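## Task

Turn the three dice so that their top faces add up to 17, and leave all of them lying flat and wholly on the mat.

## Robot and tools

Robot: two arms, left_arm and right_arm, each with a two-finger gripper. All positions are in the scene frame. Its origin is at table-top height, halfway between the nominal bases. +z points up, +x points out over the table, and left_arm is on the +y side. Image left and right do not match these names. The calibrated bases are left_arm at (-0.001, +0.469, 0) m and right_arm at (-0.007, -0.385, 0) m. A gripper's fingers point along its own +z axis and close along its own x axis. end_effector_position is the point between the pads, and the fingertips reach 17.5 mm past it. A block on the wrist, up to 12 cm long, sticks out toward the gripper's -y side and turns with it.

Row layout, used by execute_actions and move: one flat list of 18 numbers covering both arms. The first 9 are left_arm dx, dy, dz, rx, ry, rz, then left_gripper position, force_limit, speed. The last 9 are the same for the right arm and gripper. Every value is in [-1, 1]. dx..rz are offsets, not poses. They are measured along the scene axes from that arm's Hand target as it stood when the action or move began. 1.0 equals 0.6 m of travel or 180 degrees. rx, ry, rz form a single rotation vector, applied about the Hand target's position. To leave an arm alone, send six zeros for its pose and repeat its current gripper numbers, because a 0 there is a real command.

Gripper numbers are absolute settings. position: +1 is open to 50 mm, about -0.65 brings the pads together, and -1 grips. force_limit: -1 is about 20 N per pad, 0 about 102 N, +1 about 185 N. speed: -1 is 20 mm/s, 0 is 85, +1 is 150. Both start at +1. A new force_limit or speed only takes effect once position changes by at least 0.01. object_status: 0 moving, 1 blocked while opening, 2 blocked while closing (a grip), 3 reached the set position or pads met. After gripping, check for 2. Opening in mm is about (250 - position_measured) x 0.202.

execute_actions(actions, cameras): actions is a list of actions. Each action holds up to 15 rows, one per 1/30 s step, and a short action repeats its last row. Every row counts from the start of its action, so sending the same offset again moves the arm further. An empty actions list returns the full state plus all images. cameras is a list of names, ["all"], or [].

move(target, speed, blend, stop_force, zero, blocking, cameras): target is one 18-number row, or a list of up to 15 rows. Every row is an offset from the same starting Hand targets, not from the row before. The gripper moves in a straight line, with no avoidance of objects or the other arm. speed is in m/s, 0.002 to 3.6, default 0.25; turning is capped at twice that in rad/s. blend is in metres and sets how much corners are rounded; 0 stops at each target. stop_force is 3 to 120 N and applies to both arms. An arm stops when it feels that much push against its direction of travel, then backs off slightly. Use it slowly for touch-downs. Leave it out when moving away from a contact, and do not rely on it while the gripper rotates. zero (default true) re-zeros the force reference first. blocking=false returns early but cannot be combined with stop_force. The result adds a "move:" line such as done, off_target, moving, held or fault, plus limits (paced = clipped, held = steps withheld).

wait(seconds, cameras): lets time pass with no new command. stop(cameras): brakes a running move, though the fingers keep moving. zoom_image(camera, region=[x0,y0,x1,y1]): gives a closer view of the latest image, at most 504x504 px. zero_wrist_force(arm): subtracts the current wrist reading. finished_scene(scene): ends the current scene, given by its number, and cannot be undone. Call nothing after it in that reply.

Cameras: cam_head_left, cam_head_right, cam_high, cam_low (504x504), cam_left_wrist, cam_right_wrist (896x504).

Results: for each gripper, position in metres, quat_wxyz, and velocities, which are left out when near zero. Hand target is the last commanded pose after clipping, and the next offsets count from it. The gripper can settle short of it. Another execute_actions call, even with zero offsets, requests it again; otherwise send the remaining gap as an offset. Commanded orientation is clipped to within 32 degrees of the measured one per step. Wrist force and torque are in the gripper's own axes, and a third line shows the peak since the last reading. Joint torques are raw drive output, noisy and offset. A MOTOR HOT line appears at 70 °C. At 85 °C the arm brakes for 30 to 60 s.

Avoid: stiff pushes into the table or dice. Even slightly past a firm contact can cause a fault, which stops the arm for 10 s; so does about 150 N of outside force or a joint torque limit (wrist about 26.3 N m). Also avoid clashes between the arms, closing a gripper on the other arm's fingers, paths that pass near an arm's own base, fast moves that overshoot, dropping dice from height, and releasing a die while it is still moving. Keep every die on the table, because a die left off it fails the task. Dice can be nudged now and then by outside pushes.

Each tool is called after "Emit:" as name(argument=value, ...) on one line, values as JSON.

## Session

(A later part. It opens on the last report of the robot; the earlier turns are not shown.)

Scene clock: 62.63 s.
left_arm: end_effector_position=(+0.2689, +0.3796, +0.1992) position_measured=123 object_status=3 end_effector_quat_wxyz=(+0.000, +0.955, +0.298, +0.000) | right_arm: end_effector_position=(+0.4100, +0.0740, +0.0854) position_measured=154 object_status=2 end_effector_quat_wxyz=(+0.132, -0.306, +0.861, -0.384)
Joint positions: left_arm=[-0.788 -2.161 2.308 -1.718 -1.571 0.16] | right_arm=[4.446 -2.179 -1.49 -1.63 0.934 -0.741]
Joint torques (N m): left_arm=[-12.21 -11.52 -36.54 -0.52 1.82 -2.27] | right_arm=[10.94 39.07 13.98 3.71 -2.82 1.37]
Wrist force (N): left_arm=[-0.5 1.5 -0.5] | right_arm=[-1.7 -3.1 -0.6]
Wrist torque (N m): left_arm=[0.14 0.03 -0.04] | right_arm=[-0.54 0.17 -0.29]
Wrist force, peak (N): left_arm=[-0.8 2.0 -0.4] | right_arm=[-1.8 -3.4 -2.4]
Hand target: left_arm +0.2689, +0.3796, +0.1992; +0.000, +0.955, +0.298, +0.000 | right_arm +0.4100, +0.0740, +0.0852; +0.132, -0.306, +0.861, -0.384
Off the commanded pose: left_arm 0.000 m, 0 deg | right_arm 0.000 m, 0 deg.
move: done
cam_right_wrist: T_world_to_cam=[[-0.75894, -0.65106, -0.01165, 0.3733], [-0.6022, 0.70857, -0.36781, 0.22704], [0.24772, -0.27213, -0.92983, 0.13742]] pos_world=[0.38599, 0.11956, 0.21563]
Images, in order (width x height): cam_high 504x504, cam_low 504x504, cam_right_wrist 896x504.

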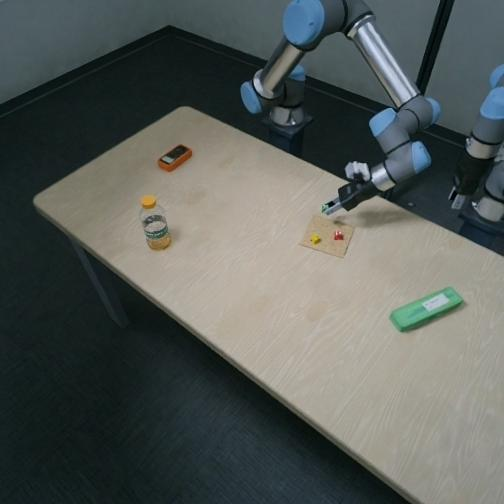

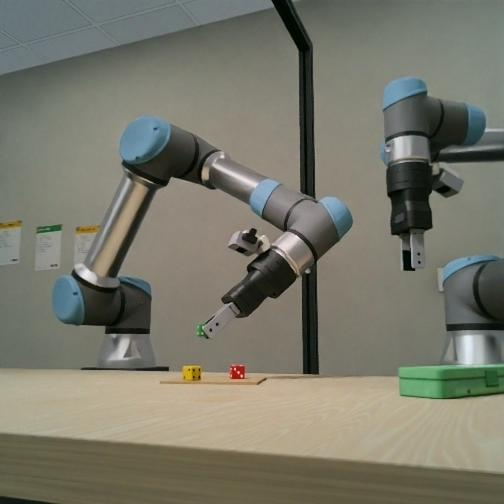

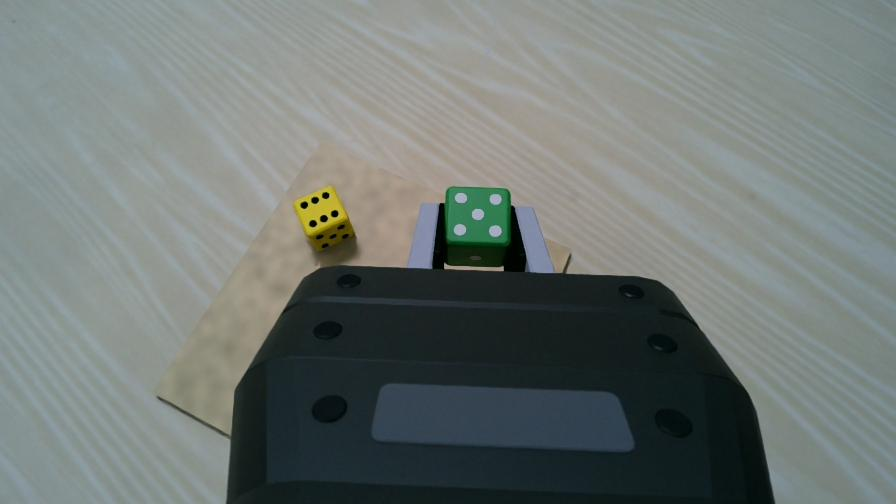

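Emit:
move(target=[[0,0,0,0,0,0,0.2,-0.8,-0.7,0,0,-0.085,0,0,0,-1,-0.8,-0.7],[0,0,0,0,0,0,0.2,-0.8,-0.7,0,0,-0.107,0,0,0,-1,-0.8,-0.7]], speed=[0.12,0.01], blend=[0.005,0], stop_force=5, cameras=["cam_low"])

Emit:
zoom_image(camera="cam_low", region=[150, 320, 270, 400])

Scene clock: 66.73 s.
left_arm: end_effector_position=(+0.2689, +0.3796, +0.1992) position_measured=123 object_status=3 end_effector_quat_wxyz=(+0.000, +0.955, +0.298, +0.000) | right_arm: end_effector_position=(+0.4100, +0.0740, +0.0246) position_measured=154 object_status=2 end_effector_quat_wxyz=(+0.132, -0.306, +0.861, -0.384)
Joint positions: left_arm=[-0.788 -2.161 2.308 -1.718 -1.571 0.16] | right_arm=[4.446 -2.258 -1.534 -1.506 0.934 -0.741]
Joint torques (N m): left_arm=[-12.19 -11.64 -36.84 -0.47 1.82 -2.12] | right_arm=[-10.1 57 23.93 -1.35 0.73 -1.08]
Wrist force (N): left_arm=[-0.6 1.8 -0.5] | right_arm=[-1.6 -6.3 -6.5]
Wrist torque (N m): left_arm=[0.17 0.05 -0.05] | right_arm=[-0.61 0.20 -0.17]
Wrist force, peak (N): left_arm=[-0.7 2.0 -0.2] | right_arm=[1.8 -13.5 -12.1]
Hand target: left_arm +0.2689, +0.3796, +0.1992; +0.000, +0.955, +0.298, +0.000 | right_arm +0.4100, +0.0740, +0.0246; +0.132, -0.306, +0.861, -0.384 (not the last commanded pose)
Off the commanded pose: left_arm 0.000 m, 0 deg | right_arm 0.004 m, 0 deg.
move: contact (right_arm); path passed 1 of 2 targets

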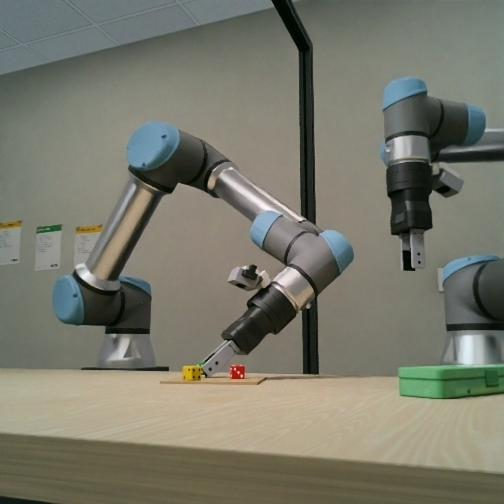

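Scaled by 4.200 from the camera's image (finer frame: 720x720).

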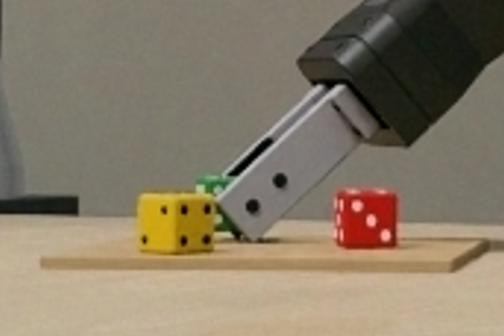

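Emit:
move(target=[[0,0,0,0,0,0,0.2,-0.8,-0.7,0,0,0.0005,0,0,0,0.2,-0.8,-0.7],[0,0,0,0,0,0,0.2,-0.8,-0.7,-0.0617,0.0776,0.0892,0,0,0,0.2,-0.8,-0.7],[0,0,0,0,0,0,0.2,-0.8,-0.7,-0.0617,0.0776,0.2,0,0,0,0.2,-0.8,-0.7]], speed=[0.1,0.15,0.3], blend=[0,0.01,0], cameras=["cam_right_wrist","cam_low","cam_high"])

Emit:
zoom_image(camera="cam_low", region=[150, 320, 270, 400])

Emit:
zoom_image(camera="cam_high", region=[295, 200, 365, 260])

Scene clock: 70.20 s.
left_arm: end_effector_position=(+0.2689, +0.3796, +0.1992) position_measured=123 object_status=3 end_effector_quat_wxyz=(+0.000, +0.955, +0.298, +0.000) | right_arm: end_effector_position=(+0.3730, +0.1206, +0.1444) position_measured=123 object_status=3 end_effector_quat_wxyz=(+0.132, -0.306, +0.861, -0.384)
Joint positions: left_arm=[-0.788 -2.161 2.308 -1.718 -1.571 0.16] | right_arm=[4.514 -2.181 -1.31 -1.847 0.973 -0.672]
Joint torques (N m): left_arm=[-11.88 -11.58 -36.49 -0.54 1.76 -2.05] | right_arm=[11.11 60.63 28.68 -1.35 0.3 1.46]
Wrist force (N): left_arm=[-0.5 1.3 -0.5] | right_arm=[-1.8 -2.8 -0.7]
Wrist torque (N m): left_arm=[0.10 0.02 -0.04] | right_arm=[-0.50 0.17 -0.29]
Wrist force, peak (N): left_arm=[-0.5 1.9 -0.7] | right_arm=[0.8 -8.2 -4.6]
Hand target: left_arm +0.2689, +0.3796, +0.1992; +0.000, +0.955, +0.298, +0.000 | right_arm +0.3730, +0.1206, +0.1446; +0.132, -0.306, +0.861, -0.384
Off the commanded pose: left_arm 0.000 m, 0 deg | right_arm 0.000 m, 0 deg.
move: done
cam_right_wrist: T_world_to_cam=[[-0.75897, -0.65102, -0.01175, 0.37628], [-0.60213, 0.7086, -0.36786, 0.19343], [0.24781, -0.27212, -0.92981, 0.21409]] pos_world=[0.349, 0.16616, 0.27464]
Images, in order (width x height): cam_high 504x504, cam_low 504x504, cam_right_wrist 896x504.

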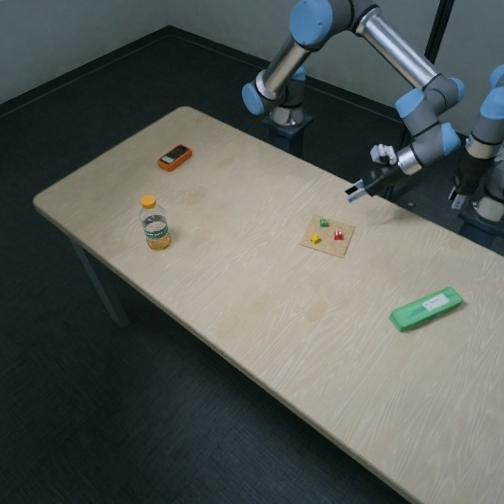

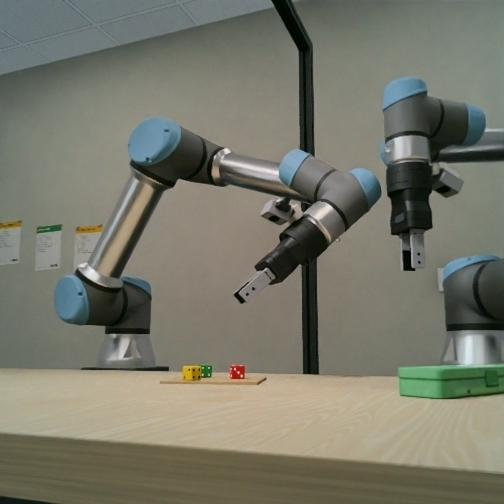

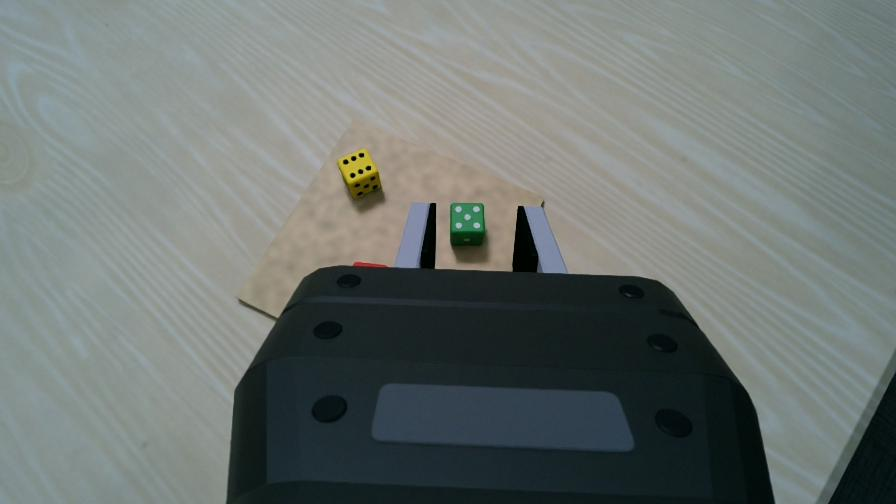

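Scaled by 4.200 from the camera's image (finer frame: 720x720).

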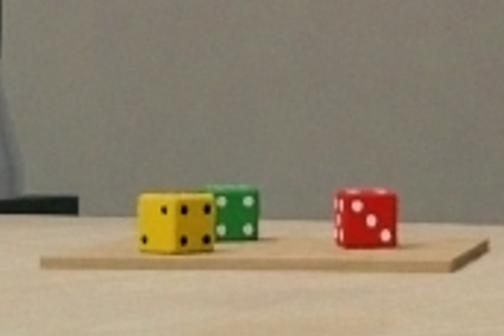

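Scaled by 7.200 from the camera's image (finer frame: 720x720).

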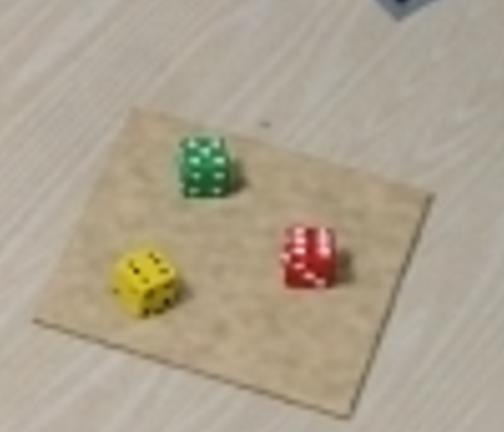

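All flat, on the mat, 6+6+5=17.

Emit:
finished_scene(scene=2)

The scene is finished: the task was done.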